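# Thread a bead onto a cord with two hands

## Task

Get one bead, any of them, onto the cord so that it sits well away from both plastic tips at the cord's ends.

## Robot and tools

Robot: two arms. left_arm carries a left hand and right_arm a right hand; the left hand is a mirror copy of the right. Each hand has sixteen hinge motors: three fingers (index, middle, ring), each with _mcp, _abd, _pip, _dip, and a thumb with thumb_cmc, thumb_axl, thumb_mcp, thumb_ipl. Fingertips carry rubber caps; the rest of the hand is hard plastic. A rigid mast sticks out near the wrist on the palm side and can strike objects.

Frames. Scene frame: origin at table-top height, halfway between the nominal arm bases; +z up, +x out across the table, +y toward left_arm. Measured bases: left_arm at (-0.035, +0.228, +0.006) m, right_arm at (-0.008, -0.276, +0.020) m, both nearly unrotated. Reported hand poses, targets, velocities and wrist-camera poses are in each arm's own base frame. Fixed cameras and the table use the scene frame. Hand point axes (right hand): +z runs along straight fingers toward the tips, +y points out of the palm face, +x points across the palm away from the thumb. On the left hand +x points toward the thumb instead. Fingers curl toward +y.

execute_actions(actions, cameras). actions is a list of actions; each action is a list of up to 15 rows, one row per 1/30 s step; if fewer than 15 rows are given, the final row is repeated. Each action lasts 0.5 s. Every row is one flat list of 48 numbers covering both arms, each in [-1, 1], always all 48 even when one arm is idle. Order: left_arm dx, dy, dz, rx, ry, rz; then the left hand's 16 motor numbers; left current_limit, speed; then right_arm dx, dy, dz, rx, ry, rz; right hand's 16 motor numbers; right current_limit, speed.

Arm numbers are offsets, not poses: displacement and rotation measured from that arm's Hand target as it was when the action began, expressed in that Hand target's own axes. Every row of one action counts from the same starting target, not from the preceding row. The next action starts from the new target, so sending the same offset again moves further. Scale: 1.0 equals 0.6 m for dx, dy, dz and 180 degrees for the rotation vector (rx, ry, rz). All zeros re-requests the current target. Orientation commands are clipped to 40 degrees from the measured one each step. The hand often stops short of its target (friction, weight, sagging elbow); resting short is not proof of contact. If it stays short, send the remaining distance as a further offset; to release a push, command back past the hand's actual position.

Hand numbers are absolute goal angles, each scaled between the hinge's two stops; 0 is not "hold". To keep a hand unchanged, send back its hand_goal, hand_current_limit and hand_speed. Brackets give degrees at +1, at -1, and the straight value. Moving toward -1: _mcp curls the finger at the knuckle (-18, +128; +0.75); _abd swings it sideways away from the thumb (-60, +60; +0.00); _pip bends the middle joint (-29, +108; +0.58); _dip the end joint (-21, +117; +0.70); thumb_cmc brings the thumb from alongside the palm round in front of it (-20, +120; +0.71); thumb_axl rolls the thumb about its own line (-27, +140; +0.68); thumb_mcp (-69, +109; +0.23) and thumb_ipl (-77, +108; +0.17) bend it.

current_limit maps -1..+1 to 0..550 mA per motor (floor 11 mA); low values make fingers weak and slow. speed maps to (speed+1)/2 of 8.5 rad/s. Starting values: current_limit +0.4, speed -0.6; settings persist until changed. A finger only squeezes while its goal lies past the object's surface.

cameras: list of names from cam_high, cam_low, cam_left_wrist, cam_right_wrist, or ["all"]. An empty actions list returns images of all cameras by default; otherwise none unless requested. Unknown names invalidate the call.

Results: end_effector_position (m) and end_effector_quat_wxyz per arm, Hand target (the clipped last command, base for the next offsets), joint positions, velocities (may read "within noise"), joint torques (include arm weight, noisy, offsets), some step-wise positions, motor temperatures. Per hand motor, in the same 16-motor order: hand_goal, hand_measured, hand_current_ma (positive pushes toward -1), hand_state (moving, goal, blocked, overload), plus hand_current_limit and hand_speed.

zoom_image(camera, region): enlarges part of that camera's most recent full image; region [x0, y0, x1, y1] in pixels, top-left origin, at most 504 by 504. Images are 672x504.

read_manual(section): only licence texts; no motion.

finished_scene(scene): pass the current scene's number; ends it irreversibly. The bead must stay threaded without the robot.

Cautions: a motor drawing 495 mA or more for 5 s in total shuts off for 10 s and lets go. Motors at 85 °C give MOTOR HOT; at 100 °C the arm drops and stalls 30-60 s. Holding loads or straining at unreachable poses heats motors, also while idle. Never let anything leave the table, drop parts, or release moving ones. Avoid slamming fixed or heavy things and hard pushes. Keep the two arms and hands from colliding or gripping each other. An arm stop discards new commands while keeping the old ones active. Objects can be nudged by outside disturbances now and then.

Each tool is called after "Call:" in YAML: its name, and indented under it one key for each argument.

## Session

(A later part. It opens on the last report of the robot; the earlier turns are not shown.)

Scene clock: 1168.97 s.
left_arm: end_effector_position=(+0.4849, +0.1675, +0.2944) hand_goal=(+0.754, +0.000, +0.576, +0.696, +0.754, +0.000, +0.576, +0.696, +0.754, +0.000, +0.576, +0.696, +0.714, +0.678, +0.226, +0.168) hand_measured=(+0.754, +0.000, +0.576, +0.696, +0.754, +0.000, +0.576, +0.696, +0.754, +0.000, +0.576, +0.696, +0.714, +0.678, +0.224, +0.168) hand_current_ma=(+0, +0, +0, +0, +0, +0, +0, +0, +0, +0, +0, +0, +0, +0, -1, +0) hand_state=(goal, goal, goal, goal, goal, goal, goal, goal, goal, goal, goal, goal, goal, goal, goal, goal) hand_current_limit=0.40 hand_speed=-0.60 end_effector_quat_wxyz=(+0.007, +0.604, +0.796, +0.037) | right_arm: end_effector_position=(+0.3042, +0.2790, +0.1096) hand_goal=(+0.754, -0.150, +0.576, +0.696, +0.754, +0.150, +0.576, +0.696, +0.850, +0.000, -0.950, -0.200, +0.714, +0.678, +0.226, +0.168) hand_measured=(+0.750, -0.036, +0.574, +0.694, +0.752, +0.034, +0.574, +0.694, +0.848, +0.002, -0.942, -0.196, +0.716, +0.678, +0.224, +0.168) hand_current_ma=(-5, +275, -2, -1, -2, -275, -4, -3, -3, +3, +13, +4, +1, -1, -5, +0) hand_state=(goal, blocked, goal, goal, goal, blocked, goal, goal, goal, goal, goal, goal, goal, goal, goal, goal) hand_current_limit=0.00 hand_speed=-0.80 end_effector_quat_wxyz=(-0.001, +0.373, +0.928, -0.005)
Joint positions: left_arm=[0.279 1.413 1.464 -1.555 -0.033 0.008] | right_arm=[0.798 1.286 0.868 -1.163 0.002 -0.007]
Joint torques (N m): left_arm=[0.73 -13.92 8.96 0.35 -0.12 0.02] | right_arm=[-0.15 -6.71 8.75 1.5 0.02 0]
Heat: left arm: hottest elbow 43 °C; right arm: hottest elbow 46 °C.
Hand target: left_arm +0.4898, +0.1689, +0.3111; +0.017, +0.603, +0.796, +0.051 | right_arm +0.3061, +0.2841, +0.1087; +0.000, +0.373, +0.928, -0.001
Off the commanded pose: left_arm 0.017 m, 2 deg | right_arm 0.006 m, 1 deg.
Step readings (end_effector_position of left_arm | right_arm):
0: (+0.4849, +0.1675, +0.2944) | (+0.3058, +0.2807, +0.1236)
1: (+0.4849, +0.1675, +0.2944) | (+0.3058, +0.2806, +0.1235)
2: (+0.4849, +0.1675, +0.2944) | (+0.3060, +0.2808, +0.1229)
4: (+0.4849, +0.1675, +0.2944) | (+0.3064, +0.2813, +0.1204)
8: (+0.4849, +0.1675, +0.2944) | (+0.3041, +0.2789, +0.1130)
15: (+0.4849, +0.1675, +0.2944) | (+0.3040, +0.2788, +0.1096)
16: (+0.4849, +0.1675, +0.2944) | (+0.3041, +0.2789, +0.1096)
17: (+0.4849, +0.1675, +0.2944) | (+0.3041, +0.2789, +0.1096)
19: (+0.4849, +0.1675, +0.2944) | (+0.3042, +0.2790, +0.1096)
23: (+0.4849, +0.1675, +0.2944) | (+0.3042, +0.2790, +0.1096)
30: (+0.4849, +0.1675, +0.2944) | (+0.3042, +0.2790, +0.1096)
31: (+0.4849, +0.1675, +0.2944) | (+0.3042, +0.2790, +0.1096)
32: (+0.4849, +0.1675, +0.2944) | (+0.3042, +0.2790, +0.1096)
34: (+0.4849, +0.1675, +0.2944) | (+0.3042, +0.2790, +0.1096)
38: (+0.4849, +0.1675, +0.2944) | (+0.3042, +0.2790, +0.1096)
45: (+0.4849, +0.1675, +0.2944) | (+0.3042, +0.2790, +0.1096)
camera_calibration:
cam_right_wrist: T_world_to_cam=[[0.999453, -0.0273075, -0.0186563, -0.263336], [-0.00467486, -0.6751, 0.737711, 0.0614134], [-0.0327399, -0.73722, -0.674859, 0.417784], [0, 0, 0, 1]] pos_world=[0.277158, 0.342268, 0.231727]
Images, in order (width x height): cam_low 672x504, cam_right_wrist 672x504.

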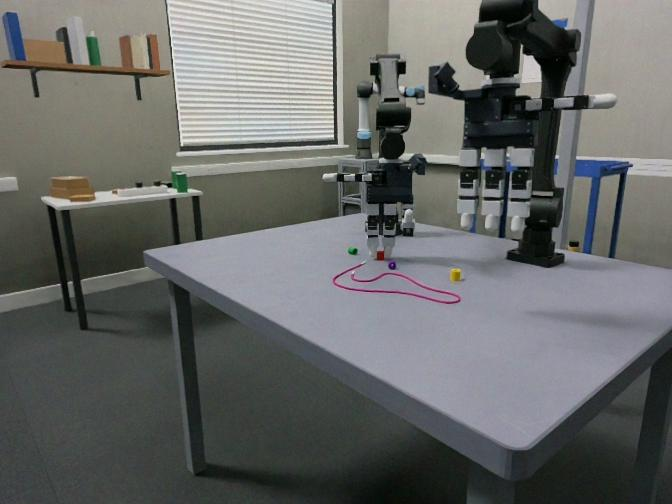

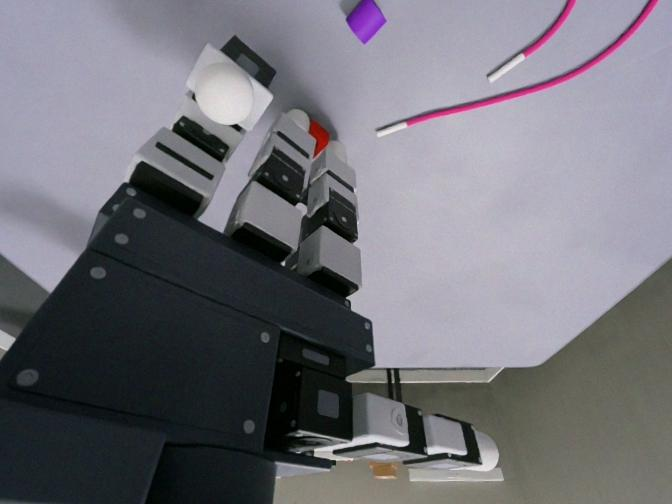

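Call:
execute_actions:
  actions:
    - [[0,0,0,0,0,0,0.754,0,0.576,0.696,0.754,0,0.576,0.696,0.754,0,0.576,0.696,0.714,0.678,0.226,0.168,0.4,-0.6,0,0.005,-0.05,0,0,0,0.754,-0.2,0.576,0.696,0.754,0.2,0.576,0.696,0.85,0,-0.95,-0.2,0.714,0.678,0.226,0.168,0.2,-0.8]]
    - [[0,0,0,0,0,0,0.754,0,0.576,0.696,0.754,0,0.576,0.696,0.754,0,0.576,0.696,0.714,0.678,0.226,0.168,0.4,-0.6,0,0,-0.05,0,0,0.04,0.754,-0.2,0.576,0.696,0.754,0.2,0.576,0.696,0.85,0,-0.95,-0.2,0.714,0.678,0.226,0.168,0.2,-0.8]]
    - [[0,0,0,0,0,0,0.754,0,0.576,0.696,0.754,0,0.576,0.696,0.754,0,0.576,0.696,0.714,0.678,0.226,0.168,0.4,-0.6,0,0,0,0,0,0.067,0.754,-0.2,0.576,0.696,0.754,0.2,0.576,0.696,0.85,0,-0.95,-0.2,0.714,0.678,0.226,0.168,0.2,-0.8]]
    - [[0,0,0,0,0,0,0.754,0,0.576,0.696,0.754,0,0.576,0.696,0.754,0,0.576,0.696,0.714,0.678,0.226,0.168,0.4,-0.6,0,0,0,0,0,0.066,0.754,-0.2,0.576,0.696,0.754,0.2,0.576,0.696,0.85,0,-0.95,-0.2,0.714,0.678,0.226,0.168,0.2,-0.8]]
    - [[0,0,0,0,0,0,0.754,0,0.576,0.696,0.754,0,0.576,0.696,0.754,0,0.576,0.696,0.714,0.678,0.226,0.168,0.4,-0.6,-0.034,0.083,0,0,0,0,0.754,-0.2,0.576,0.696,0.754,0.2,0.576,0.696,0.85,0,-0.95,-0.2,0.714,0.678,0.226,0.168,0.2,-0.8]]
    - [[0,0,0,0,0,0,0.754,0,0.576,0.696,0.754,0,0.576,0.696,0.754,0,0.576,0.696,0.714,0.678,0.226,0.168,0.4,-0.6,-0.034,0.083,0,0,0,0,0.754,-0.2,0.576,0.696,0.754,0.2,0.576,0.696,0.85,0,-0.95,-0.2,0.714,0.678,0.226,0.168,0.2,-0.8]]
  cameras: ["cam_right_wrist","cam_low"]

Call:
zoom_image:
  camera: "cam_right_wrist"
  region: [220, 0, 440, 180]

Call:
zoom_image:
  camera: "cam_low"
  region: [330, 190, 430, 270]

Scene clock: 1216.47 s.
left_arm: end_effector_position=(+0.4849, +0.1675, +0.2944) hand_goal=(+0.754, +0.000, +0.576, +0.696, +0.754, +0.000, +0.576, +0.696, +0.754, +0.000, +0.576, +0.696, +0.714, +0.678, +0.226, +0.168) hand_measured=(+0.754, +0.000, +0.576, +0.696, +0.754, +0.000, +0.576, +0.696, +0.754, +0.000, +0.576, +0.696, +0.714, +0.678, +0.224, +0.168) hand_current_ma=(+0, +0, +0, +0, +0, +0, +0, +0, +0, +0, +0, +0, +0, +0, -1, +0) hand_state=(goal, goal, goal, goal, goal, goal, goal, goal, goal, goal, goal, goal, goal, goal, goal, goal) hand_current_limit=0.40 hand_speed=-0.60 end_effector_quat_wxyz=(+0.007, +0.604, +0.796, +0.037) | right_arm: end_effector_position=(+0.4011, +0.2608, +0.1514) hand_goal=(+0.754, -0.200, +0.576, +0.696, +0.754, +0.200, +0.576, +0.696, +0.850, +0.000, -0.950, -0.200, +0.714, +0.678, +0.226, +0.168) hand_measured=(+0.752, -0.038, +0.574, +0.694, +0.754, +0.034, +0.574, +0.694, +0.850, +0.002, -0.942, -0.196, +0.714, +0.678, +0.224, +0.168) hand_current_ma=(-4, +330, -2, -1, -1, -330, -2, -3, -1, +3, +13, +4, +1, -1, -5, +0) hand_state=(goal, blocked, goal, goal, goal, blocked, goal, goal, goal, goal, goal, goal, goal, goal, goal, goal) hand_current_limit=0.20 hand_speed=-0.80 end_effector_quat_wxyz=(-0.002, +0.612, +0.790, -0.017)
Joint positions: left_arm=[0.279 1.413 1.464 -1.555 -0.033 0.008] | right_arm=[0.699 1.471 1.171 -1.305 0.004 0.447]
Joint torques (N m): left_arm=[0.73 -13.98 8.95 0.35 -0.12 0.02] | right_arm=[-0.67 -10.11 13.15 0.29 0.02 -0.12]
Heat: left arm: hottest elbow 43 °C; right arm: hottest elbow 46 °C.
Hand target: left_arm +0.4898, +0.1689, +0.3111; +0.017, +0.603, +0.796, +0.051 | right_arm +0.4151, +0.2728, +0.1685; +0.000, +0.608, +0.794, -0.001
Off the commanded pose: left_arm 0.017 m, 2 deg | right_arm 0.025 m, 2 deg.
Step readings (end_effector_position of left_arm | right_arm):
0: (+0.4849, +0.1675, +0.2944) | (+0.3042, +0.2790, +0.1096)
1: (+0.4849, +0.1675, +0.2944) | (+0.3042, +0.2790, +0.1096)
2: (+0.4849, +0.1675, +0.2944) | (+0.3040, +0.2788, +0.1096)
4: (+0.4849, +0.1675, +0.2944) | (+0.3015, +0.2763, +0.1084)
8: (+0.4849, +0.1675, +0.2944) | (+0.2966, +0.2712, +0.1069)
15: (+0.4849, +0.1675, +0.2944) | (+0.2973, +0.2720, +0.1109)
16: (+0.4849, +0.1675, +0.2944) | (+0.2975, +0.2720, +0.1116)
17: (+0.4849, +0.1675, +0.2944) | (+0.2974, +0.2713, +0.1128)
19: (+0.4849, +0.1675, +0.2944) | (+0.2969, +0.2695, +0.1176)
23: (+0.4849, +0.1675, +0.2944) | (+0.2992, +0.2718, +0.1343)
30: (+0.4849, +0.1675, +0.2944) | (+0.3017, +0.2739, +0.1462)
31: (+0.4849, +0.1675, +0.2944) | (+0.3017, +0.2733, +0.1461)
32: (+0.4849, +0.1675, +0.2944) | (+0.3018, +0.2722, +0.1461)
34: (+0.4849, +0.1675, +0.2944) | (+0.3008, +0.2714, +0.1464)
38: (+0.4849, +0.1675, +0.2944) | (+0.2975, +0.2737, +0.1489)
45: (+0.4849, +0.1675, +0.2944) | (+0.2990, +0.2733, +0.1515)
46: (+0.4849, +0.1675, +0.2944) | (+0.2994, +0.2728, +0.1513)
47: (+0.4849, +0.1675, +0.2944) | (+0.2993, +0.2721, +0.1510)
49: (+0.4849, +0.1675, +0.2944) | (+0.2997, +0.2712, +0.1508)
53: (+0.4849, +0.1675, +0.2944) | (+0.2994, +0.2730, +0.1504)
60: (+0.4849, +0.1675, +0.2944) | (+0.2994, +0.2715, +0.1501)
61: (+0.4849, +0.1675, +0.2944) | (+0.2998, +0.2715, +0.1503)
62: (+0.4849, +0.1675, +0.2944) | (+0.3017, +0.2714, +0.1510)
64: (+0.4849, +0.1675, +0.2944) | (+0.3103, +0.2725, +0.1524)
68: (+0.4849, +0.1675, +0.2944) | (+0.3357, +0.2692, +0.1538)
75: (+0.4849, +0.1675, +0.2944) | (+0.3467, +0.2649, +0.1499)
76: (+0.4849, +0.1675, +0.2944) | (+0.3470, +0.2652, +0.1501)
77: (+0.4849, +0.1675, +0.2944) | (+0.3495, +0.2649, +0.1505)
79: (+0.4849, +0.1675, +0.2944) | (+0.3591, +0.2671, +0.1524)
83: (+0.4849, +0.1675, +0.2944) | (+0.3876, +0.2636, +0.1552)
90: (+0.4849, +0.1675, +0.2944) | (+0.4000, +0.2590, +0.1500)
camera_calibration:
cam_right_wrist: T_world_to_cam=[[0.835827, -0.548643, -0.0196112, -0.158253], [-0.347668, -0.556622, 0.754519, 0.122859], [-0.424878, -0.623829, -0.655985, 0.560573], [0, 0, 0, 1]] pos_world=[0.413161, 0.331263, 0.271925]
Images, in order (width x height): cam_low 672x504, cam_right_wrist 672x504.

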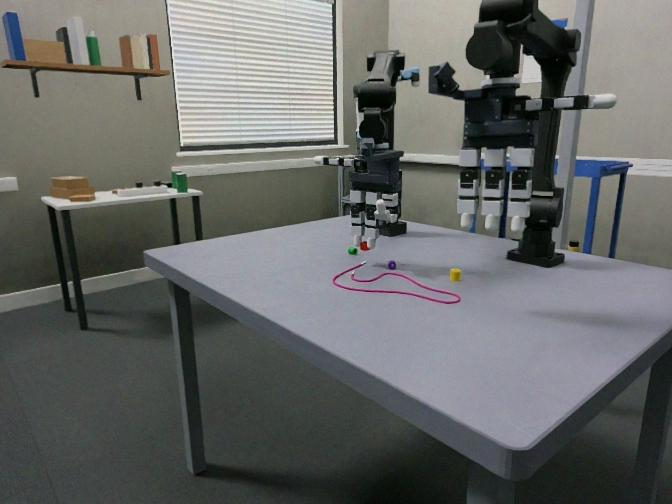

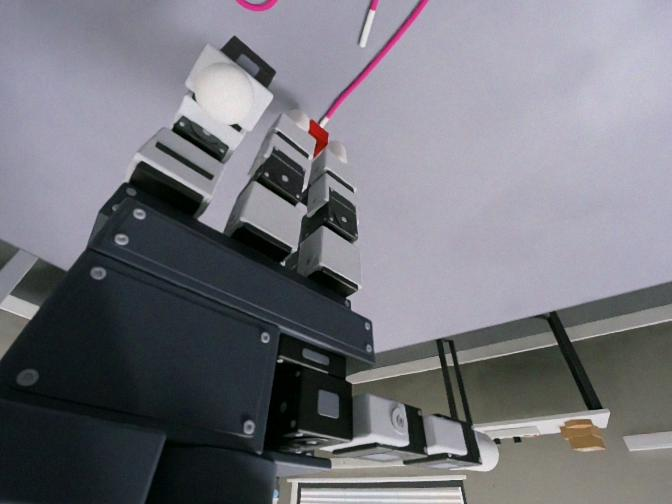

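Scaled by 2.291 from the camera's 672x504 image, which has a finer 960x720 frame.

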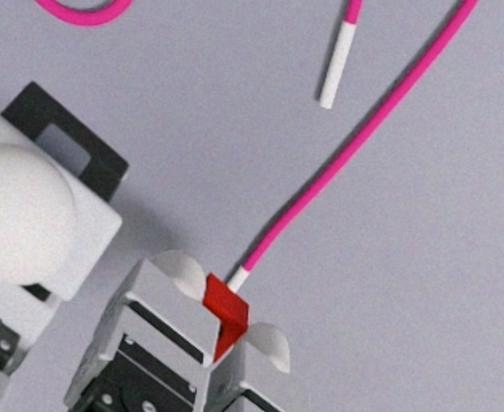

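Scaled by 5.040 from the camera's 672x504 image, which has a finer 960x720 frame.

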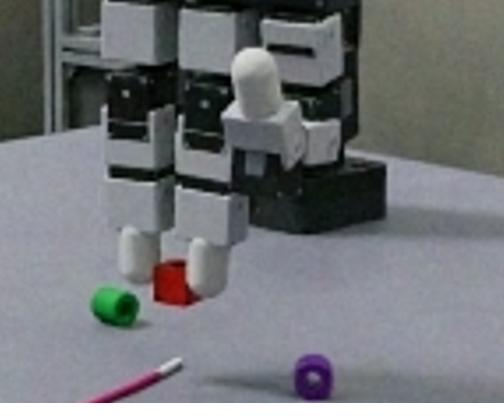

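Call:
execute_actions:
  actions:
    - [[0,0,0,0,0,0,0.754,0,0.576,0.696,0.754,0,0.576,0.696,0.754,0,0.576,0.696,0.714,0.678,0.226,0.168,0.4,-0.6,0,0,0.05,0,0,0,0.754,-0.2,0.576,0.696,0.754,0.2,0.576,0.696,0.85,0,-0.95,-0.2,0.714,0.678,0.226,0.168,0.2,-0.8]]
  cameras: ["cam_high","cam_low","cam_right_wrist"]

Scene clock: 1261.20 s.
left_arm: end_effector_position=(+0.4849, +0.1675, +0.2944) hand_goal=(+0.754, +0.000, +0.576, +0.696, +0.754, +0.000, +0.576, +0.696, +0.754, +0.000, +0.576, +0.696, +0.714, +0.678, +0.226, +0.168) hand_measured=(+0.754, +0.000, +0.576, +0.696, +0.754, +0.000, +0.576, +0.696, +0.754, +0.000, +0.576, +0.696, +0.714, +0.678, +0.224, +0.168) hand_current_ma=(+0, +0, +0, +0, +0, +0, +0, +0, +0, +0, +0, +0, +0, +0, -1, +0) hand_state=(goal, goal, goal, goal, goal, goal, goal, goal, goal, goal, goal, goal, goal, goal, goal, goal) hand_current_limit=0.40 hand_speed=-0.60 end_effector_quat_wxyz=(+0.007, +0.604, +0.796, +0.037) | right_arm: end_effector_position=(+0.4109, +0.2691, +0.1409) hand_goal=(+0.754, -0.200, +0.576, +0.696, +0.754, +0.200, +0.576, +0.696, +0.850, +0.000, -0.950, -0.200, +0.714, +0.678, +0.226, +0.168) hand_measured=(+0.752, -0.038, +0.574, +0.694, +0.754, +0.034, +0.574, +0.694, +0.850, +0.002, -0.942, -0.196, +0.714, +0.678, +0.224, +0.168) hand_current_ma=(-4, +330, -2, -1, -1, -330, -2, -3, -1, +3, +13, +4, +1, -1, -5, +0) hand_state=(goal, blocked, goal, goal, goal, blocked, goal, goal, goal, goal, goal, goal, goal, goal, goal, goal) hand_current_limit=0.20 hand_speed=-0.80 end_effector_quat_wxyz=(+0.001, +0.612, +0.791, -0.006)
Joint positions: left_arm=[0.279 1.413 1.464 -1.555 -0.033 0.008] | right_arm=[0.699 1.499 1.167 -1.25 0.004 0.445]
Joint torques (N m): left_arm=[0.73 -14.04 8.96 0.35 -0.12 0.02] | right_arm=[-0.67 -10.64 8.94 1.47 -0.01 -0.15]
Motor temperatures (°C): left_arm=[22 30 43 23 20 22] | right_arm=[21 25 54 21 23 23]
Heat: left arm: hottest elbow 43 °C; right arm: hottest elbow 54 °C.
Hand target: left_arm +0.4898, +0.1689, +0.3111; +0.017, +0.603, +0.796, +0.051 | right_arm +0.4150, +0.2727, +0.1386; +0.000, +0.608, +0.794, -0.001
Off the commanded pose: left_arm 0.017 m, 2 deg | right_arm 0.006 m, 1 deg.
Step readings (end_effector_position of left_arm | right_arm):
0: (+0.4849, +0.1675, +0.2944) | (+0.4011, +0.2608, +0.1514)
1: (+0.4849, +0.1675, +0.2944) | (+0.4011, +0.2608, +0.1514)
2: (+0.4849, +0.1675, +0.2944) | (+0.4013, +0.2609, +0.1513)
4: (+0.4849, +0.1675, +0.2944) | (+0.4039, +0.2631, +0.1507)
8: (+0.4849, +0.1675, +0.2944) | (+0.4098, +0.2681, +0.1466)
15: (+0.4849, +0.1675, +0.2944) | (+0.4110, +0.2692, +0.1410)
camera_calibration:
cam_right_wrist: T_world_to_cam=[[0.836734, -0.547463, -0.0126193, -0.16373], [-0.360983, -0.568757, 0.739058, 0.149776], [-0.411785, -0.61384, -0.673523, 0.557348], [0, 0, 0, 1]] pos_world=[0.420572, 0.337672, 0.262628]
Images, in order (width x height): cam_high 672x504, cam_low 672x504, cam_right_wrist 672x504.

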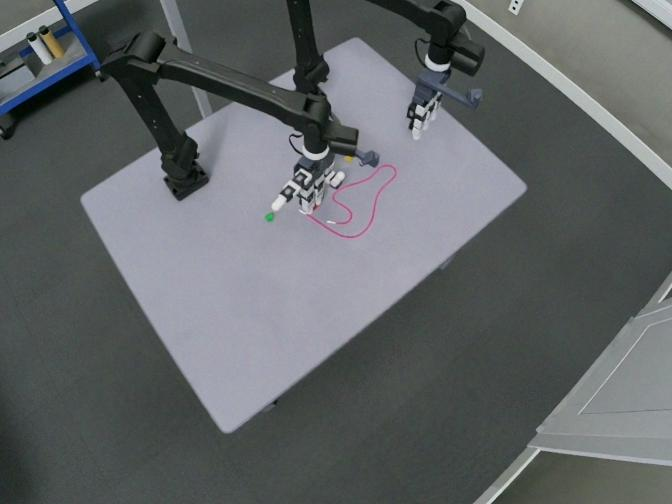

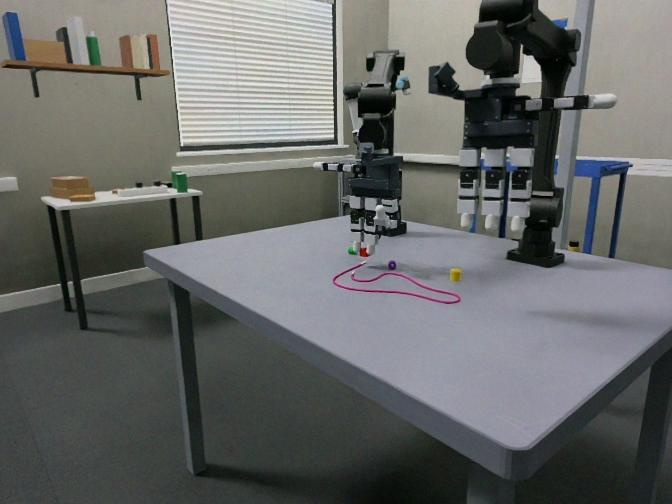

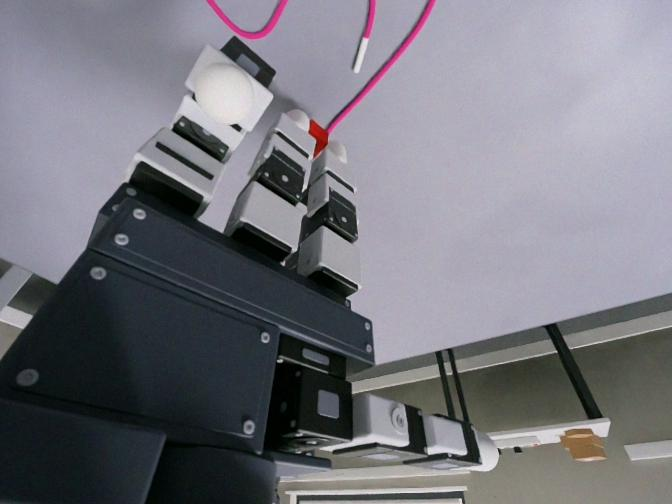

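Call:
zoom_image:
  camera: "cam_low"
  region: [320, 210, 420, 290]

Call:
zoom_image:
  camera: "cam_right_wrist"
  region: [260, 80, 400, 190]

Scaled by 5.040 from the camera's 672x504 image, which has a finer 960x720 frame.

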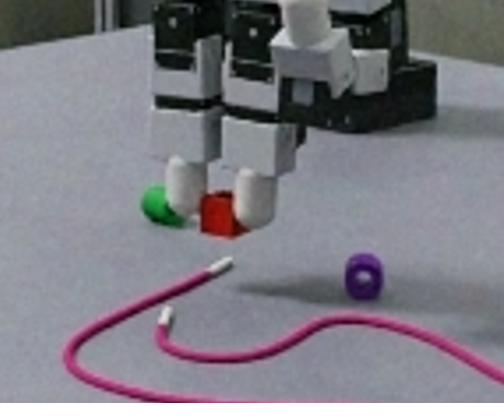

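Scaled by 3.600 from the camera's 672x504 image, which has a finer 960x720 frame.

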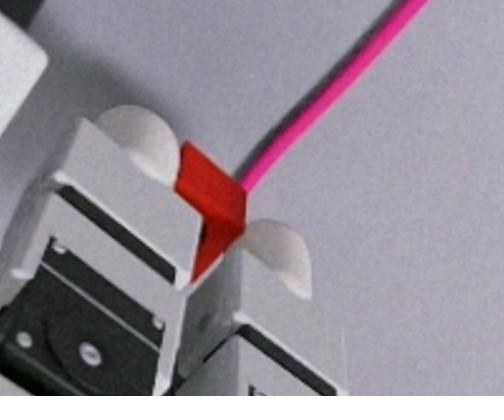

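Call:
execute_actions:
  actions:
    - [[0,0,0,0,0,0,0.754,0,0.576,0.696,0.754,0,0.576,0.696,0.754,0,0.576,0.696,0.714,0.678,0.226,0.168,0.4,-0.6,0,-0.007,0.035,0,0,0,0.754,-0.2,0.576,0.696,0.754,0.2,0.576,0.696,0.85,0,-0.95,-0.2,0.714,0.678,0.226,0.168,0.2,-0.8]]
  cameras: ["cam_low","cam_right_wrist"]

Call:
zoom_image:
  camera: "cam_low"
  region: [320, 210, 420, 290]

Call:
zoom_image:
  camera: "cam_right_wrist"
  region: [260, 80, 400, 190]

Scene clock: 1290.33 s.
left_arm: end_effector_position=(+0.4849, +0.1675, +0.2944) hand_goal=(+0.754, +0.000, +0.576, +0.696, +0.754, +0.000, +0.576, +0.696, +0.754, +0.000, +0.576, +0.696, +0.714, +0.678, +0.226, +0.168) hand_measured=(+0.754, +0.000, +0.576, +0.696, +0.754, +0.000, +0.576, +0.696, +0.754, +0.000, +0.576, +0.696, +0.714, +0.678, +0.224, +0.168) hand_current_ma=(+0, +0, +0, +0, +0, +0, +0, +0, +0, +0, +0, +0, +0, +0, -1, +0) hand_state=(goal, goal, goal, goal, goal, goal, goal, goal, goal, goal, goal, goal, goal, goal, goal, goal) hand_current_limit=0.40 hand_speed=-0.60 end_effector_quat_wxyz=(+0.007, +0.604, +0.796, +0.037) | right_arm: end_effector_position=(+0.4076, +0.2663, +0.1184) hand_goal=(+0.754, -0.200, +0.576, +0.696, +0.754, +0.200, +0.576, +0.696, +0.850, +0.000, -0.950, -0.200, +0.714, +0.678, +0.226, +0.168) hand_measured=(+0.752, -0.038, +0.574, +0.694, +0.754, +0.034, +0.574, +0.694, +0.850, +0.002, -0.942, -0.196, +0.714, +0.678, +0.224, +0.168) hand_current_ma=(-4, +330, -2, -1, -1, -330, -2, -3, -1, +3, +13, +4, +1, -1, -5, +0) hand_state=(goal, blocked, goal, goal, goal, blocked, goal, goal, goal, goal, goal, goal, goal, goal, goal, goal) hand_current_limit=0.20 hand_speed=-0.80 end_effector_quat_wxyz=(+0.000, +0.612, +0.791, -0.007)
Joint positions: left_arm=[0.279 1.413 1.464 -1.555 -0.033 0.008] | right_arm=[0.699 1.51 1.118 -1.192 0.004 0.445]
Joint torques (N m): left_arm=[0.73 -13.92 8.96 0.35 -0.12 0.02] | right_arm=[-0.38 -10.64 8.91 1.4 -0.01 -0.11]
Motor temperatures (°C): left_arm=[22 30 44 23 20 22] | right_arm=[21 26 48 21 23 23]
Heat: left arm: hottest elbow 44 °C; right arm: hottest elbow 48 °C.
Hand target: left_arm +0.4898, +0.1689, +0.3111; +0.017, +0.603, +0.796, +0.051 | right_arm +0.4110, +0.2717, +0.1176; +0.000, +0.608, +0.794, -0.001
Off the commanded pose: left_arm 0.017 m, 2 deg | right_arm 0.006 m, 1 deg.
Step readings (end_effector_position of left_arm | right_arm):
0: (+0.4849, +0.1675, +0.2944) | (+0.4109, +0.2691, +0.1409)
1: (+0.4849, +0.1675, +0.2944) | (+0.4109, +0.2691, +0.1406)
2: (+0.4849, +0.1675, +0.2944) | (+0.4113, +0.2694, +0.1398)
4: (+0.4849, +0.1675, +0.2944) | (+0.4116, +0.2697, +0.1358)
8: (+0.4849, +0.1675, +0.2944) | (+0.4077, +0.2664, +0.1242)
15: (+0.4849, +0.1675, +0.2944) | (+0.4073, +0.2661, +0.1183)
camera_calibration:
cam_right_wrist: T_world_to_cam=[[0.836747, -0.547424, -0.0134704, -0.162658], [-0.359367, -0.567528, 0.740788, 0.162378], [-0.41317, -0.615012, -0.671603, 0.539763], [0, 0, 0, 1]] pos_world=[0.417471, 0.335072, 0.240027]
Images, in order (width x height): cam_low 672x504, cam_right_wrist 672x504.

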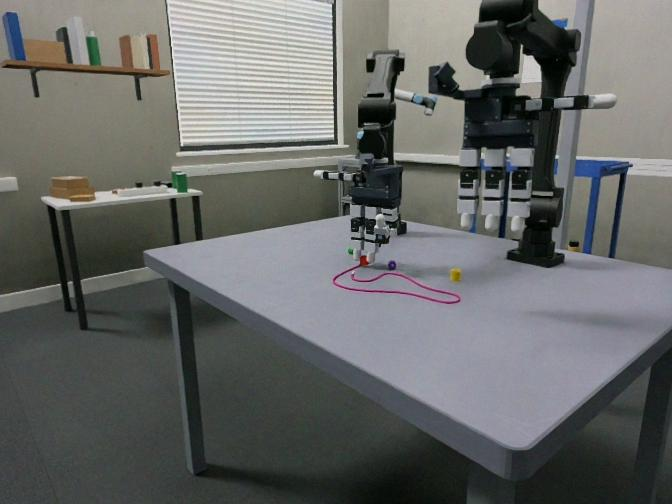

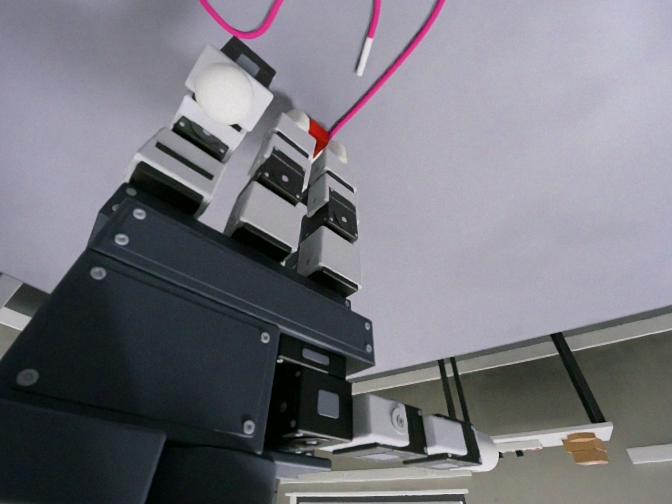

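Scaled by 5.040 from the camera's 672x504 image, which has a finer 960x720 frame.

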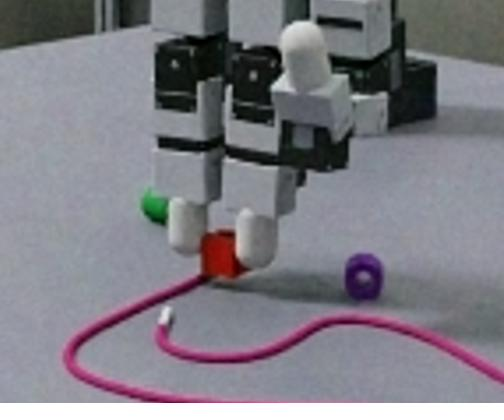

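Scaled by 3.600 from the camera's 672x504 image, which has a finer 960x720 frame.

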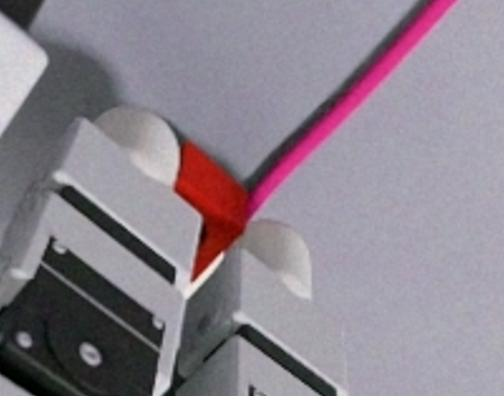

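Call:
execute_actions:
  actions:
    - [[0,0,0,0,0,0,0.754,0,0.576,0.696,0.754,0,0.576,0.696,0.754,0,0.576,0.696,0.714,0.678,0.226,0.168,0.4,-0.6,-0.003,0,0.014,0,0,0,0.754,-0.2,0.576,0.696,0.754,0.2,0.576,0.696,0.85,0,-0.95,-0.2,0.714,0.678,0.226,0.168,0.2,-0.8]]
  cameras: ["cam_low","cam_right_wrist"]

Call:
zoom_image:
  camera: "cam_low"
  region: [330, 230, 390, 280]

Call:
zoom_image:
  camera: "cam_right_wrist"
  region: [260, 80, 400, 190]

Scene clock: 1318.43 s.
left_arm: end_effector_position=(+0.4849, +0.1675, +0.2944) hand_goal=(+0.754, +0.000, +0.576, +0.696, +0.754, +0.000, +0.576, +0.696, +0.754, +0.000, +0.576, +0.696, +0.714, +0.678, +0.226, +0.168) hand_measured=(+0.754, +0.000, +0.576, +0.696, +0.754, +0.000, +0.576, +0.696, +0.754, +0.000, +0.576, +0.696, +0.714, +0.678, +0.224, +0.168) hand_current_ma=(+0, +0, +0, +0, +0, +0, +0, +0, +0, +0, +0, +0, +0, +0, -1, +0) hand_state=(goal, goal, goal, goal, goal, goal, goal, goal, goal, goal, goal, goal, goal, goal, goal, goal) hand_current_limit=0.40 hand_speed=-0.60 end_effector_quat_wxyz=(+0.007, +0.604, +0.796, +0.037) | right_arm: end_effector_position=(+0.4078, +0.2665, +0.1129) hand_goal=(+0.754, -0.200, +0.576, +0.696, +0.754, +0.200, +0.576, +0.696, +0.850, +0.000, -0.950, -0.200, +0.714, +0.678, +0.226, +0.168) hand_measured=(+0.752, -0.038, +0.574, +0.694, +0.754, +0.034, +0.574, +0.694, +0.850, +0.002, -0.942, -0.196, +0.714, +0.678, +0.224, +0.168) hand_current_ma=(-4, +330, -2, -1, -1, -330, -2, -3, -1, +3, +13, +4, +1, -1, -5, +0) hand_state=(goal, blocked, goal, goal, goal, blocked, goal, goal, goal, goal, goal, goal, goal, goal, goal, goal) hand_current_limit=0.20 hand_speed=-0.80 end_effector_quat_wxyz=(+0.001, +0.612, +0.791, -0.004)
Joint positions: left_arm=[0.279 1.413 1.464 -1.555 -0.033 0.008] | right_arm=[0.699 1.513 1.105 -1.169 0.004 0.445]
Joint torques (N m): left_arm=[0.73 -13.98 8.96 0.35 -0.12 0.02] | right_arm=[-0.62 -10.4 8.62 1.44 0 -0.14]
Heat: left arm: hottest elbow 44 °C; right arm: hottest elbow 48 °C.
Hand target: left_arm +0.4898, +0.1689, +0.3111; +0.017, +0.603, +0.796, +0.051 | right_arm +0.4114, +0.2699, +0.1092; +0.000, +0.608, +0.794, -0.001
Off the commanded pose: left_arm 0.017 m, 2 deg | right_arm 0.006 m, 1 deg.
Step readings (end_effector_position of left_arm | right_arm):
0: (+0.4849, +0.1675, +0.2944) | (+0.4076, +0.2663, +0.1184)
1: (+0.4849, +0.1675, +0.2944) | (+0.4076, +0.2663, +0.1184)
2: (+0.4849, +0.1675, +0.2944) | (+0.4077, +0.2664, +0.1182)
4: (+0.4849, +0.1675, +0.2944) | (+0.4085, +0.2671, +0.1176)
8: (+0.4849, +0.1675, +0.2944) | (+0.4079, +0.2666, +0.1148)
15: (+0.4849, +0.1675, +0.2944) | (+0.4077, +0.2664, +0.1129)
camera_calibration:
cam_right_wrist: T_world_to_cam=[[0.83683, -0.547341, -0.0115526, -0.163155], [-0.363042, -0.570603, 0.736622, 0.169495], [-0.409775, -0.612234, -0.676206, 0.5347], [0, 0, 0, 1]] pos_world=[0.417174, 0.334774, 0.234828]
Images, in order (width x height): cam_low 672x504, cam_right_wrist 672x504.

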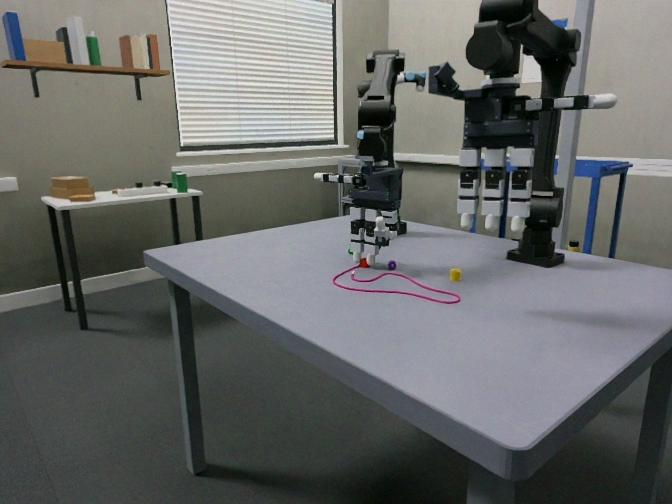

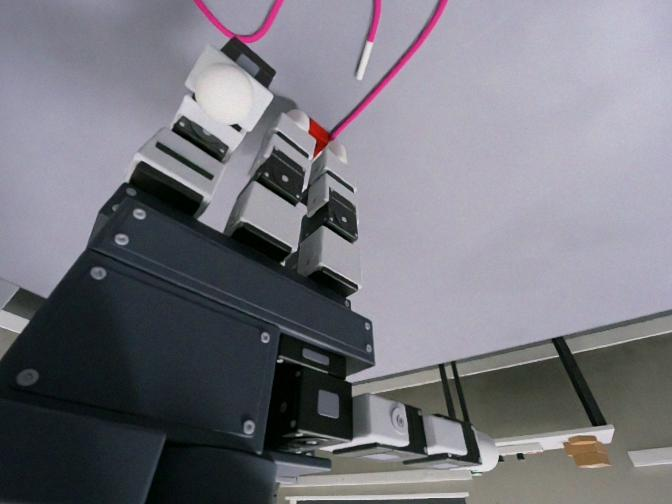

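Scaled by 8.400 from the camera's 672x504 image, which has a finer 960x720 frame.

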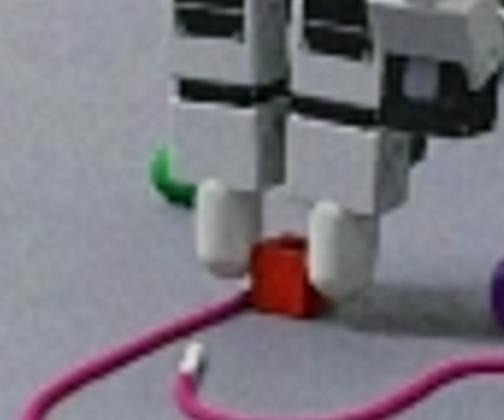

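Scaled by 3.600 from the camera's 672x504 image, which has a finer 960x720 frame.

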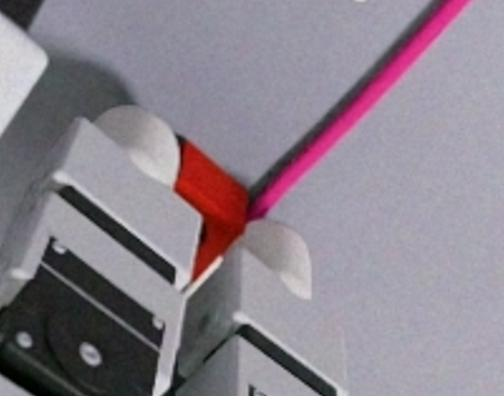

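Call:
execute_actions:
  actions:
    - [[0,0,0,0,0,0,0.754,0,0.576,0.696,0.754,0,0.576,0.696,0.754,0,0.576,0.696,0.714,0.678,0.226,0.168,0.4,-0.6,0,0,0.008,0,0,0,0.754,-0.2,0.576,0.696,0.754,0.2,0.576,0.696,0.85,0,-0.95,-0.2,0.714,0.678,0.226,0.168,0.2,-0.8]]
  cameras: ["cam_low"]

Call:
zoom_image:
  camera: "cam_low"
  region: [330, 230, 390, 280]

Scene clock: 1336.93 s.
left_arm: end_effector_position=(+0.4849, +0.1675, +0.2944) hand_goal=(+0.754, +0.000, +0.576, +0.696, +0.754, +0.000, +0.576, +0.696, +0.754, +0.000, +0.576, +0.696, +0.714, +0.678, +0.226, +0.168) hand_measured=(+0.754, +0.000, +0.576, +0.696, +0.754, +0.000, +0.576, +0.696, +0.754, +0.000, +0.576, +0.696, +0.714, +0.678, +0.224, +0.168) hand_current_ma=(+0, +0, +0, +0, +0, +0, +0, +0, +0, +0, +0, +0, +0, +0, -1, +0) hand_state=(goal, goal, goal, goal, goal, goal, goal, goal, goal, goal, goal, goal, goal, goal, goal, goal) hand_current_limit=0.40 hand_speed=-0.60 end_effector_quat_wxyz=(+0.007, +0.604, +0.796, +0.037) | right_arm: end_effector_position=(+0.4084, +0.2670, +0.1114) hand_goal=(+0.754, -0.200, +0.576, +0.696, +0.754, +0.200, +0.576, +0.696, +0.850, +0.000, -0.950, -0.200, +0.714, +0.678, +0.226, +0.168) hand_measured=(+0.752, -0.038, +0.574, +0.694, +0.754, +0.034, +0.574, +0.694, +0.850, +0.002, -0.942, -0.196, +0.714, +0.678, +0.224, +0.168) hand_current_ma=(-4, +330, -2, -1, -1, -330, -2, -3, -1, +3, +13, +4, +1, -1, -5, +0) hand_state=(goal, blocked, goal, goal, goal, blocked, goal, goal, goal, goal, goal, goal, goal, goal, goal, goal) hand_current_limit=0.20 hand_speed=-0.80 end_effector_quat_wxyz=(+0.002, +0.612, +0.791, -0.002)
Joint positions: left_arm=[0.279 1.413 1.464 -1.555 -0.033 0.008] | right_arm=[0.699 1.515 1.101 -1.16 0.004 0.445]
Joint torques (N m): left_arm=[0.79 -13.92 8.96 0.35 -0.12 0.03] | right_arm=[-0.73 -10.05 8.31 1.63 -0.01 -0.14]
Heat: left arm: hottest elbow 44 °C; right arm: hottest elbow 45 °C.
Hand target: left_arm +0.4898, +0.1689, +0.3111; +0.017, +0.603, +0.796, +0.051 | right_arm +0.4113, +0.2698, +0.1044; +0.000, +0.608, +0.794, -0.001
Off the commanded pose: left_arm 0.017 m, 2 deg | right_arm 0.008 m, 1 deg.
Step readings (end_effector_position of left_arm | right_arm):
0: (+0.4849, +0.1675, +0.2944) | (+0.4078, +0.2665, +0.1129)
1: (+0.4849, +0.1675, +0.2944) | (+0.4078, +0.2665, +0.1129)
2: (+0.4849, +0.1675, +0.2944) | (+0.4080, +0.2666, +0.1128)
4: (+0.4849, +0.1675, +0.2944) | (+0.4083, +0.2669, +0.1123)
8: (+0.4849, +0.1675, +0.2944) | (+0.4084, +0.2670, +0.1114)
15: (+0.4849, +0.1675, +0.2944) | (+0.4084, +0.2670, +0.1114)
Images, in order (width x height): cam_low 672x504.

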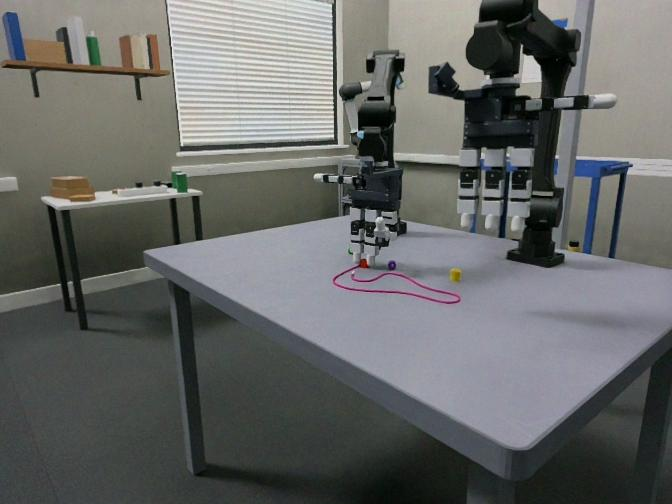

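Scaled by 8.400 from the camera's 672x504 image, which has a finer 960x720 frame.

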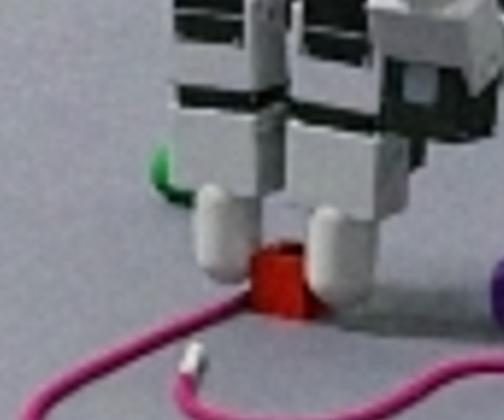

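Call:
execute_actions:
  actions:
    - [[0,0,0,0,0,0,0.754,0,0.576,0.696,0.754,0,0.576,0.696,0.754,0,0.576,0.696,0.714,0.678,0.226,0.168,0.4,-0.6,0,0,0,0,0,0,0.754,0.12,0.576,0.696,0.754,0.034,0.576,0.696,0.85,0,-0.95,-0.2,0.714,0.678,0.226,0.168,0.2,-0.8]]
    - [[0,0,0,0,0,0,0.754,0,0.576,0.696,0.754,0,0.576,0.696,0.754,0,0.576,0.696,0.714,0.678,0.226,0.168,0.4,-0.6,0,0,0.006,0,0,0,0.754,0.12,0.576,0.696,0.754,0.034,0.576,0.696,0.85,0,-0.95,-0.2,0.714,0.678,0.226,0.168,0.2,-0.8]]
  cameras: ["cam_low","cam_right_wrist"]

Call:
zoom_image:
  camera: "cam_low"
  region: [330, 230, 390, 280]

Call:
zoom_image:
  camera: "cam_right_wrist"
  region: [260, 80, 400, 190]

Scene clock: 1351.80 s.
left_arm: end_effector_position=(+0.4849, +0.1675, +0.2944) hand_goal=(+0.754, +0.000, +0.576, +0.696, +0.754, +0.000, +0.576, +0.696, +0.754, +0.000, +0.576, +0.696, +0.714, +0.678, +0.226, +0.168) hand_measured=(+0.754, +0.000, +0.576, +0.696, +0.754, +0.000, +0.576, +0.696, +0.754, +0.000, +0.576, +0.696, +0.714, +0.678, +0.224, +0.168) hand_current_ma=(+0, +0, +0, +0, +0, +0, +0, +0, +0, +0, +0, +0, +0, +0, -1, +0) hand_state=(goal, goal, goal, goal, goal, goal, goal, goal, goal, goal, goal, goal, goal, goal, goal, goal) hand_current_limit=0.40 hand_speed=-0.60 end_effector_quat_wxyz=(+0.007, +0.604, +0.796, +0.037) | right_arm: end_effector_position=(+0.4081, +0.2668, +0.1056) hand_goal=(+0.754, +0.120, +0.576, +0.696, +0.754, +0.034, +0.576, +0.696, +0.850, +0.000, -0.950, -0.200, +0.714, +0.678, +0.226, +0.168) hand_measured=(+0.752, +0.116, +0.574, +0.694, +0.754, +0.030, +0.574, +0.694, +0.850, +0.002, -0.942, -0.196, +0.714, +0.678, +0.224, +0.168) hand_current_ma=(-4, -6, -2, -1, -1, -5, -1, -3, -1, +3, +13, +4, +1, -1, -5, +0) hand_state=(goal, goal, goal, goal, goal, goal, goal, goal, goal, goal, goal, goal, goal, goal, goal, goal) hand_current_limit=0.20 hand_speed=-0.80 end_effector_quat_wxyz=(+0.001, +0.612, +0.791, -0.003)
Joint positions: left_arm=[0.279 1.413 1.464 -1.555 -0.033 0.008] | right_arm=[0.699 1.521 1.093 -1.147 0.003 0.445]
Joint torques (N m): left_arm=[0.79 -13.98 8.95 0.35 -0.12 0.02] | right_arm=[-0.79 -10.29 8.46 1.5 0 -0.14]
Heat: left arm: hottest elbow 44 °C; right arm: hottest elbow 45 °C.
Hand target: left_arm +0.4898, +0.1689, +0.3111; +0.017, +0.603, +0.796, +0.051 | right_arm +0.4114, +0.2699, +0.1009; +0.000, +0.608, +0.794, -0.001
Off the commanded pose: left_arm 0.017 m, 2 deg | right_arm 0.007 m, 1 deg.
Step readings (end_effector_position of left_arm | right_arm):
0: (+0.4849, +0.1675, +0.2944) | (+0.4084, +0.2670, +0.1114)
1: (+0.4849, +0.1675, +0.2944) | (+0.4084, +0.2670, +0.1114)
2: (+0.4849, +0.1675, +0.2944) | (+0.4084, +0.2670, +0.1114)
4: (+0.4849, +0.1675, +0.2944) | (+0.4084, +0.2670, +0.1114)
8: (+0.4849, +0.1675, +0.2944) | (+0.4085, +0.2671, +0.1103)
15: (+0.4849, +0.1675, +0.2944) | (+0.4080, +0.2666, +0.1083)
16: (+0.4849, +0.1675, +0.2944) | (+0.4080, +0.2666, +0.1083)
17: (+0.4849, +0.1675, +0.2944) | (+0.4080, +0.2667, +0.1083)
19: (+0.4849, +0.1675, +0.2944) | (+0.4084, +0.2670, +0.1081)
23: (+0.4849, +0.1675, +0.2944) | (+0.4083, +0.2670, +0.1065)
30: (+0.4849, +0.1675, +0.2944) | (+0.4081, +0.2668, +0.1056)
camera_calibration:
cam_right_wrist: T_world_to_cam=[[0.836838, -0.547333, -0.0113591, -0.163317], [-0.363929, -0.571686, 0.735344, 0.175917], [-0.408972, -0.61123, -0.677599, 0.52958], [0, 0, 0, 1]] pos_world=[0.417274, 0.334875, 0.227628]
Images, in order (width x height): cam_low 672x504, cam_right_wrist 672x504.

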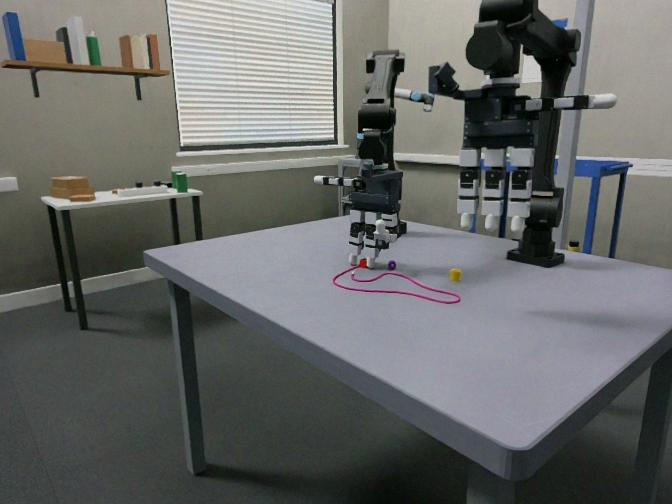

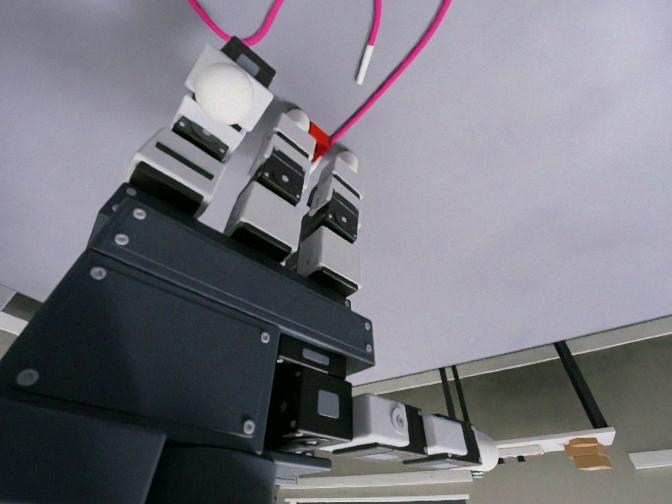

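Scaled by 8.400 from the camera's 672x504 image, which has a finer 960x720 frame.

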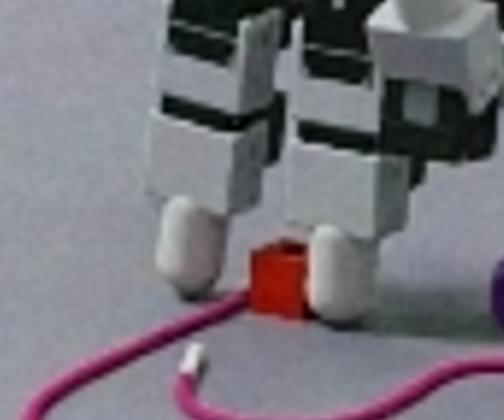

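Scaled by 3.600 from the camera's 672x504 image, which has a finer 960x720 frame.

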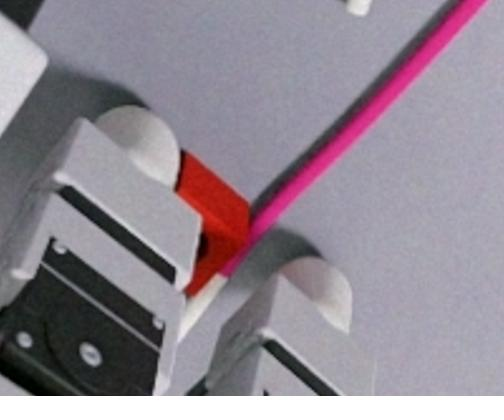

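Call:
execute_actions:
  actions:
    - [[0,0,0,0,0,0,0.754,0,0.576,0.696,0.754,0,0.576,0.696,0.754,0,0.576,0.696,0.714,0.678,0.226,0.168,0.4,-0.6,0,0,0,0,0,0,0.754,-0.25,0.576,0.696,0.754,0.15,0.576,0.696,0.85,0,-0.95,-0.2,0.714,0.678,0.226,0.168,0.4,-0.85]]
    - [[0,0,0,0,0,0,0.754,0,0.576,0.696,0.754,0,0.576,0.696,0.754,0,0.576,0.696,0.714,0.678,0.226,0.168,0.4,-0.6,0,0,0,0,0,0,0.754,-0.25,0.576,0.696,0.754,0.2,0.576,0.696,0.85,0,-0.95,-0.2,0.714,0.678,0.226,0.168,0.4,-0.85]]
  cameras: ["cam_low","cam_right_wrist"]

Call:
zoom_image:
  camera: "cam_low"
  region: [330, 230, 390, 280]

Call:
zoom_image:
  camera: "cam_right_wrist"
  region: [260, 80, 400, 190]

Scene clock: 1363.50 s.
left_arm: end_effector_position=(+0.4849, +0.1675, +0.2944) hand_goal=(+0.754, +0.000, +0.576, +0.696, +0.754, +0.000, +0.576, +0.696, +0.754, +0.000, +0.576, +0.696, +0.714, +0.678, +0.226, +0.168) hand_measured=(+0.754, +0.000, +0.576, +0.696, +0.754, +0.000, +0.576, +0.696, +0.754, +0.000, +0.576, +0.696, +0.714, +0.678, +0.224, +0.168) hand_current_ma=(+0, +0, +0, +0, +0, +0, +0, +0, +0, +0, +0, +0, +0, +0, -1, +0) hand_state=(goal, goal, goal, goal, goal, goal, goal, goal, goal, goal, goal, goal, goal, goal, goal, goal) hand_current_limit=0.40 hand_speed=-0.60 end_effector_quat_wxyz=(+0.007, +0.604, +0.796, +0.037) | right_arm: end_effector_position=(+0.4082, +0.2672, +0.1054) hand_goal=(+0.754, -0.250, +0.576, +0.696, +0.754, +0.200, +0.576, +0.696, +0.850, +0.000, -0.950, -0.200, +0.714, +0.678, +0.226, +0.168) hand_measured=(+0.752, +0.036, +0.574, +0.694, +0.754, +0.100, +0.574, +0.694, +0.850, +0.002, -0.942, -0.196, +0.714, +0.678, +0.224, +0.168) hand_current_ma=(-4, +385, -2, -1, -1, -297, -1, -2, -1, +3, +13, +4, +1, -1, -5, +0) hand_state=(goal, blocked, goal, goal, goal, blocked, goal, goal, goal, goal, goal, goal, goal, goal, goal, goal) hand_current_limit=0.40 hand_speed=-0.85 end_effector_quat_wxyz=(+0.001, +0.612, +0.791, -0.002)
Joint positions: left_arm=[0.279 1.413 1.464 -1.555 -0.033 0.008] | right_arm=[0.699 1.522 1.093 -1.145 0.002 0.445]
Joint torques (N m): left_arm=[0.79 -13.92 8.96 0.34 -0.12 0.02] | right_arm=[-0.67 -10.29 8.5 1.42 0.08 -0.14]
Heat: left arm: hottest elbow 44 °C; right arm: hottest elbow 45 °C.
Hand target: left_arm +0.4898, +0.1689, +0.3111; +0.017, +0.603, +0.796, +0.051 | right_arm +0.4114, +0.2699, +0.1008; +0.000, +0.608, +0.794, -0.001
Off the commanded pose: left_arm 0.017 m, 2 deg | right_arm 0.006 m, 1 deg.
Step readings (end_effector_position of left_arm | right_arm):
0: (+0.4849, +0.1675, +0.2944) | (+0.4081, +0.2668, +0.1056)
1: (+0.4849, +0.1675, +0.2944) | (+0.4081, +0.2668, +0.1056)
2: (+0.4849, +0.1675, +0.2944) | (+0.4080, +0.2669, +0.1055)
4: (+0.4849, +0.1675, +0.2944) | (+0.4081, +0.2672, +0.1055)
8: (+0.4849, +0.1675, +0.2944) | (+0.4082, +0.2672, +0.1054)
15: (+0.4849, +0.1675, +0.2944) | (+0.4082, +0.2672, +0.1054)
16: (+0.4849, +0.1675, +0.2944) | (+0.4082, +0.2672, +0.1054)
17: (+0.4849, +0.1675, +0.2944) | (+0.4082, +0.2672, +0.1054)
19: (+0.4849, +0.1675, +0.2944) | (+0.4082, +0.2672, +0.1054)
23: (+0.4849, +0.1675, +0.2944) | (+0.4082, +0.2672, +0.1054)
30: (+0.4849, +0.1675, +0.2944) | (+0.4082, +0.2672, +0.1054)
camera_calibration:
cam_right_wrist: T_world_to_cam=[[0.836799, -0.547369, -0.0124607, -0.163012], [-0.363934, -0.573085, 0.734251, 0.176788], [-0.409047, -0.609886, -0.678763, 0.52959], [0, 0, 0, 1]] pos_world=[0.417374, 0.335076, 0.227628]
Images, in order (width x height): cam_low 672x504, cam_right_wrist 672x504.

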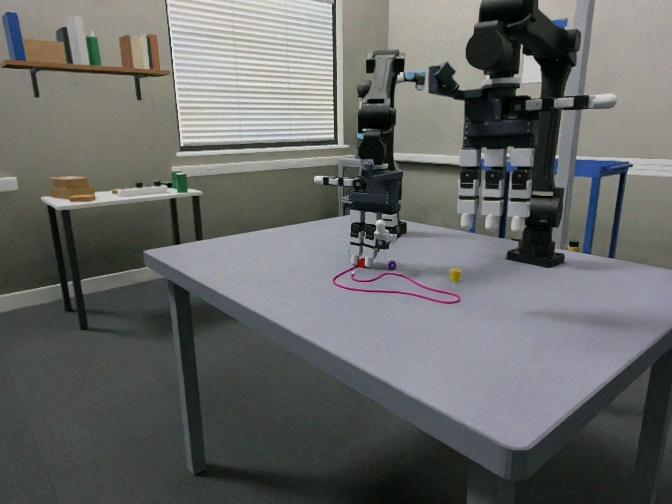

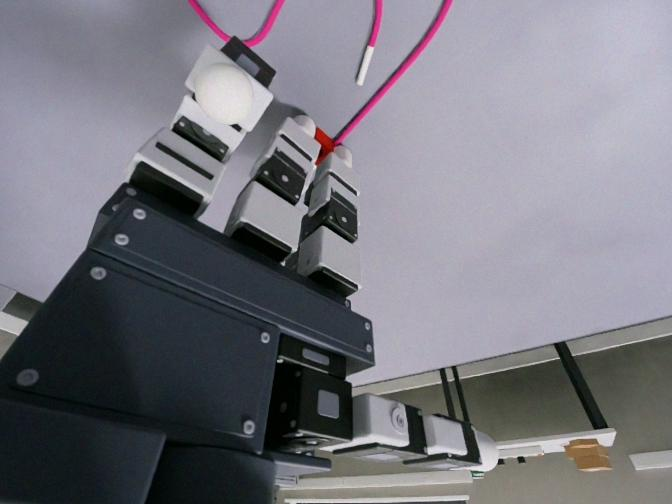

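Scaled by 8.400 from the camera's 672x504 image, which has a finer 960x720 frame.

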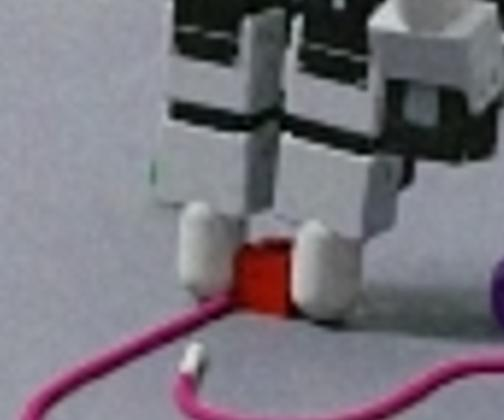

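Scaled by 3.600 from the camera's 672x504 image, which has a finer 960x720 frame.

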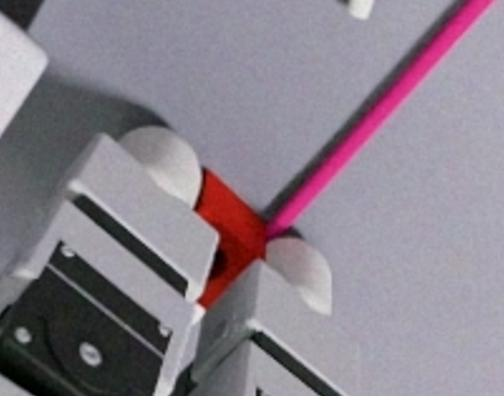

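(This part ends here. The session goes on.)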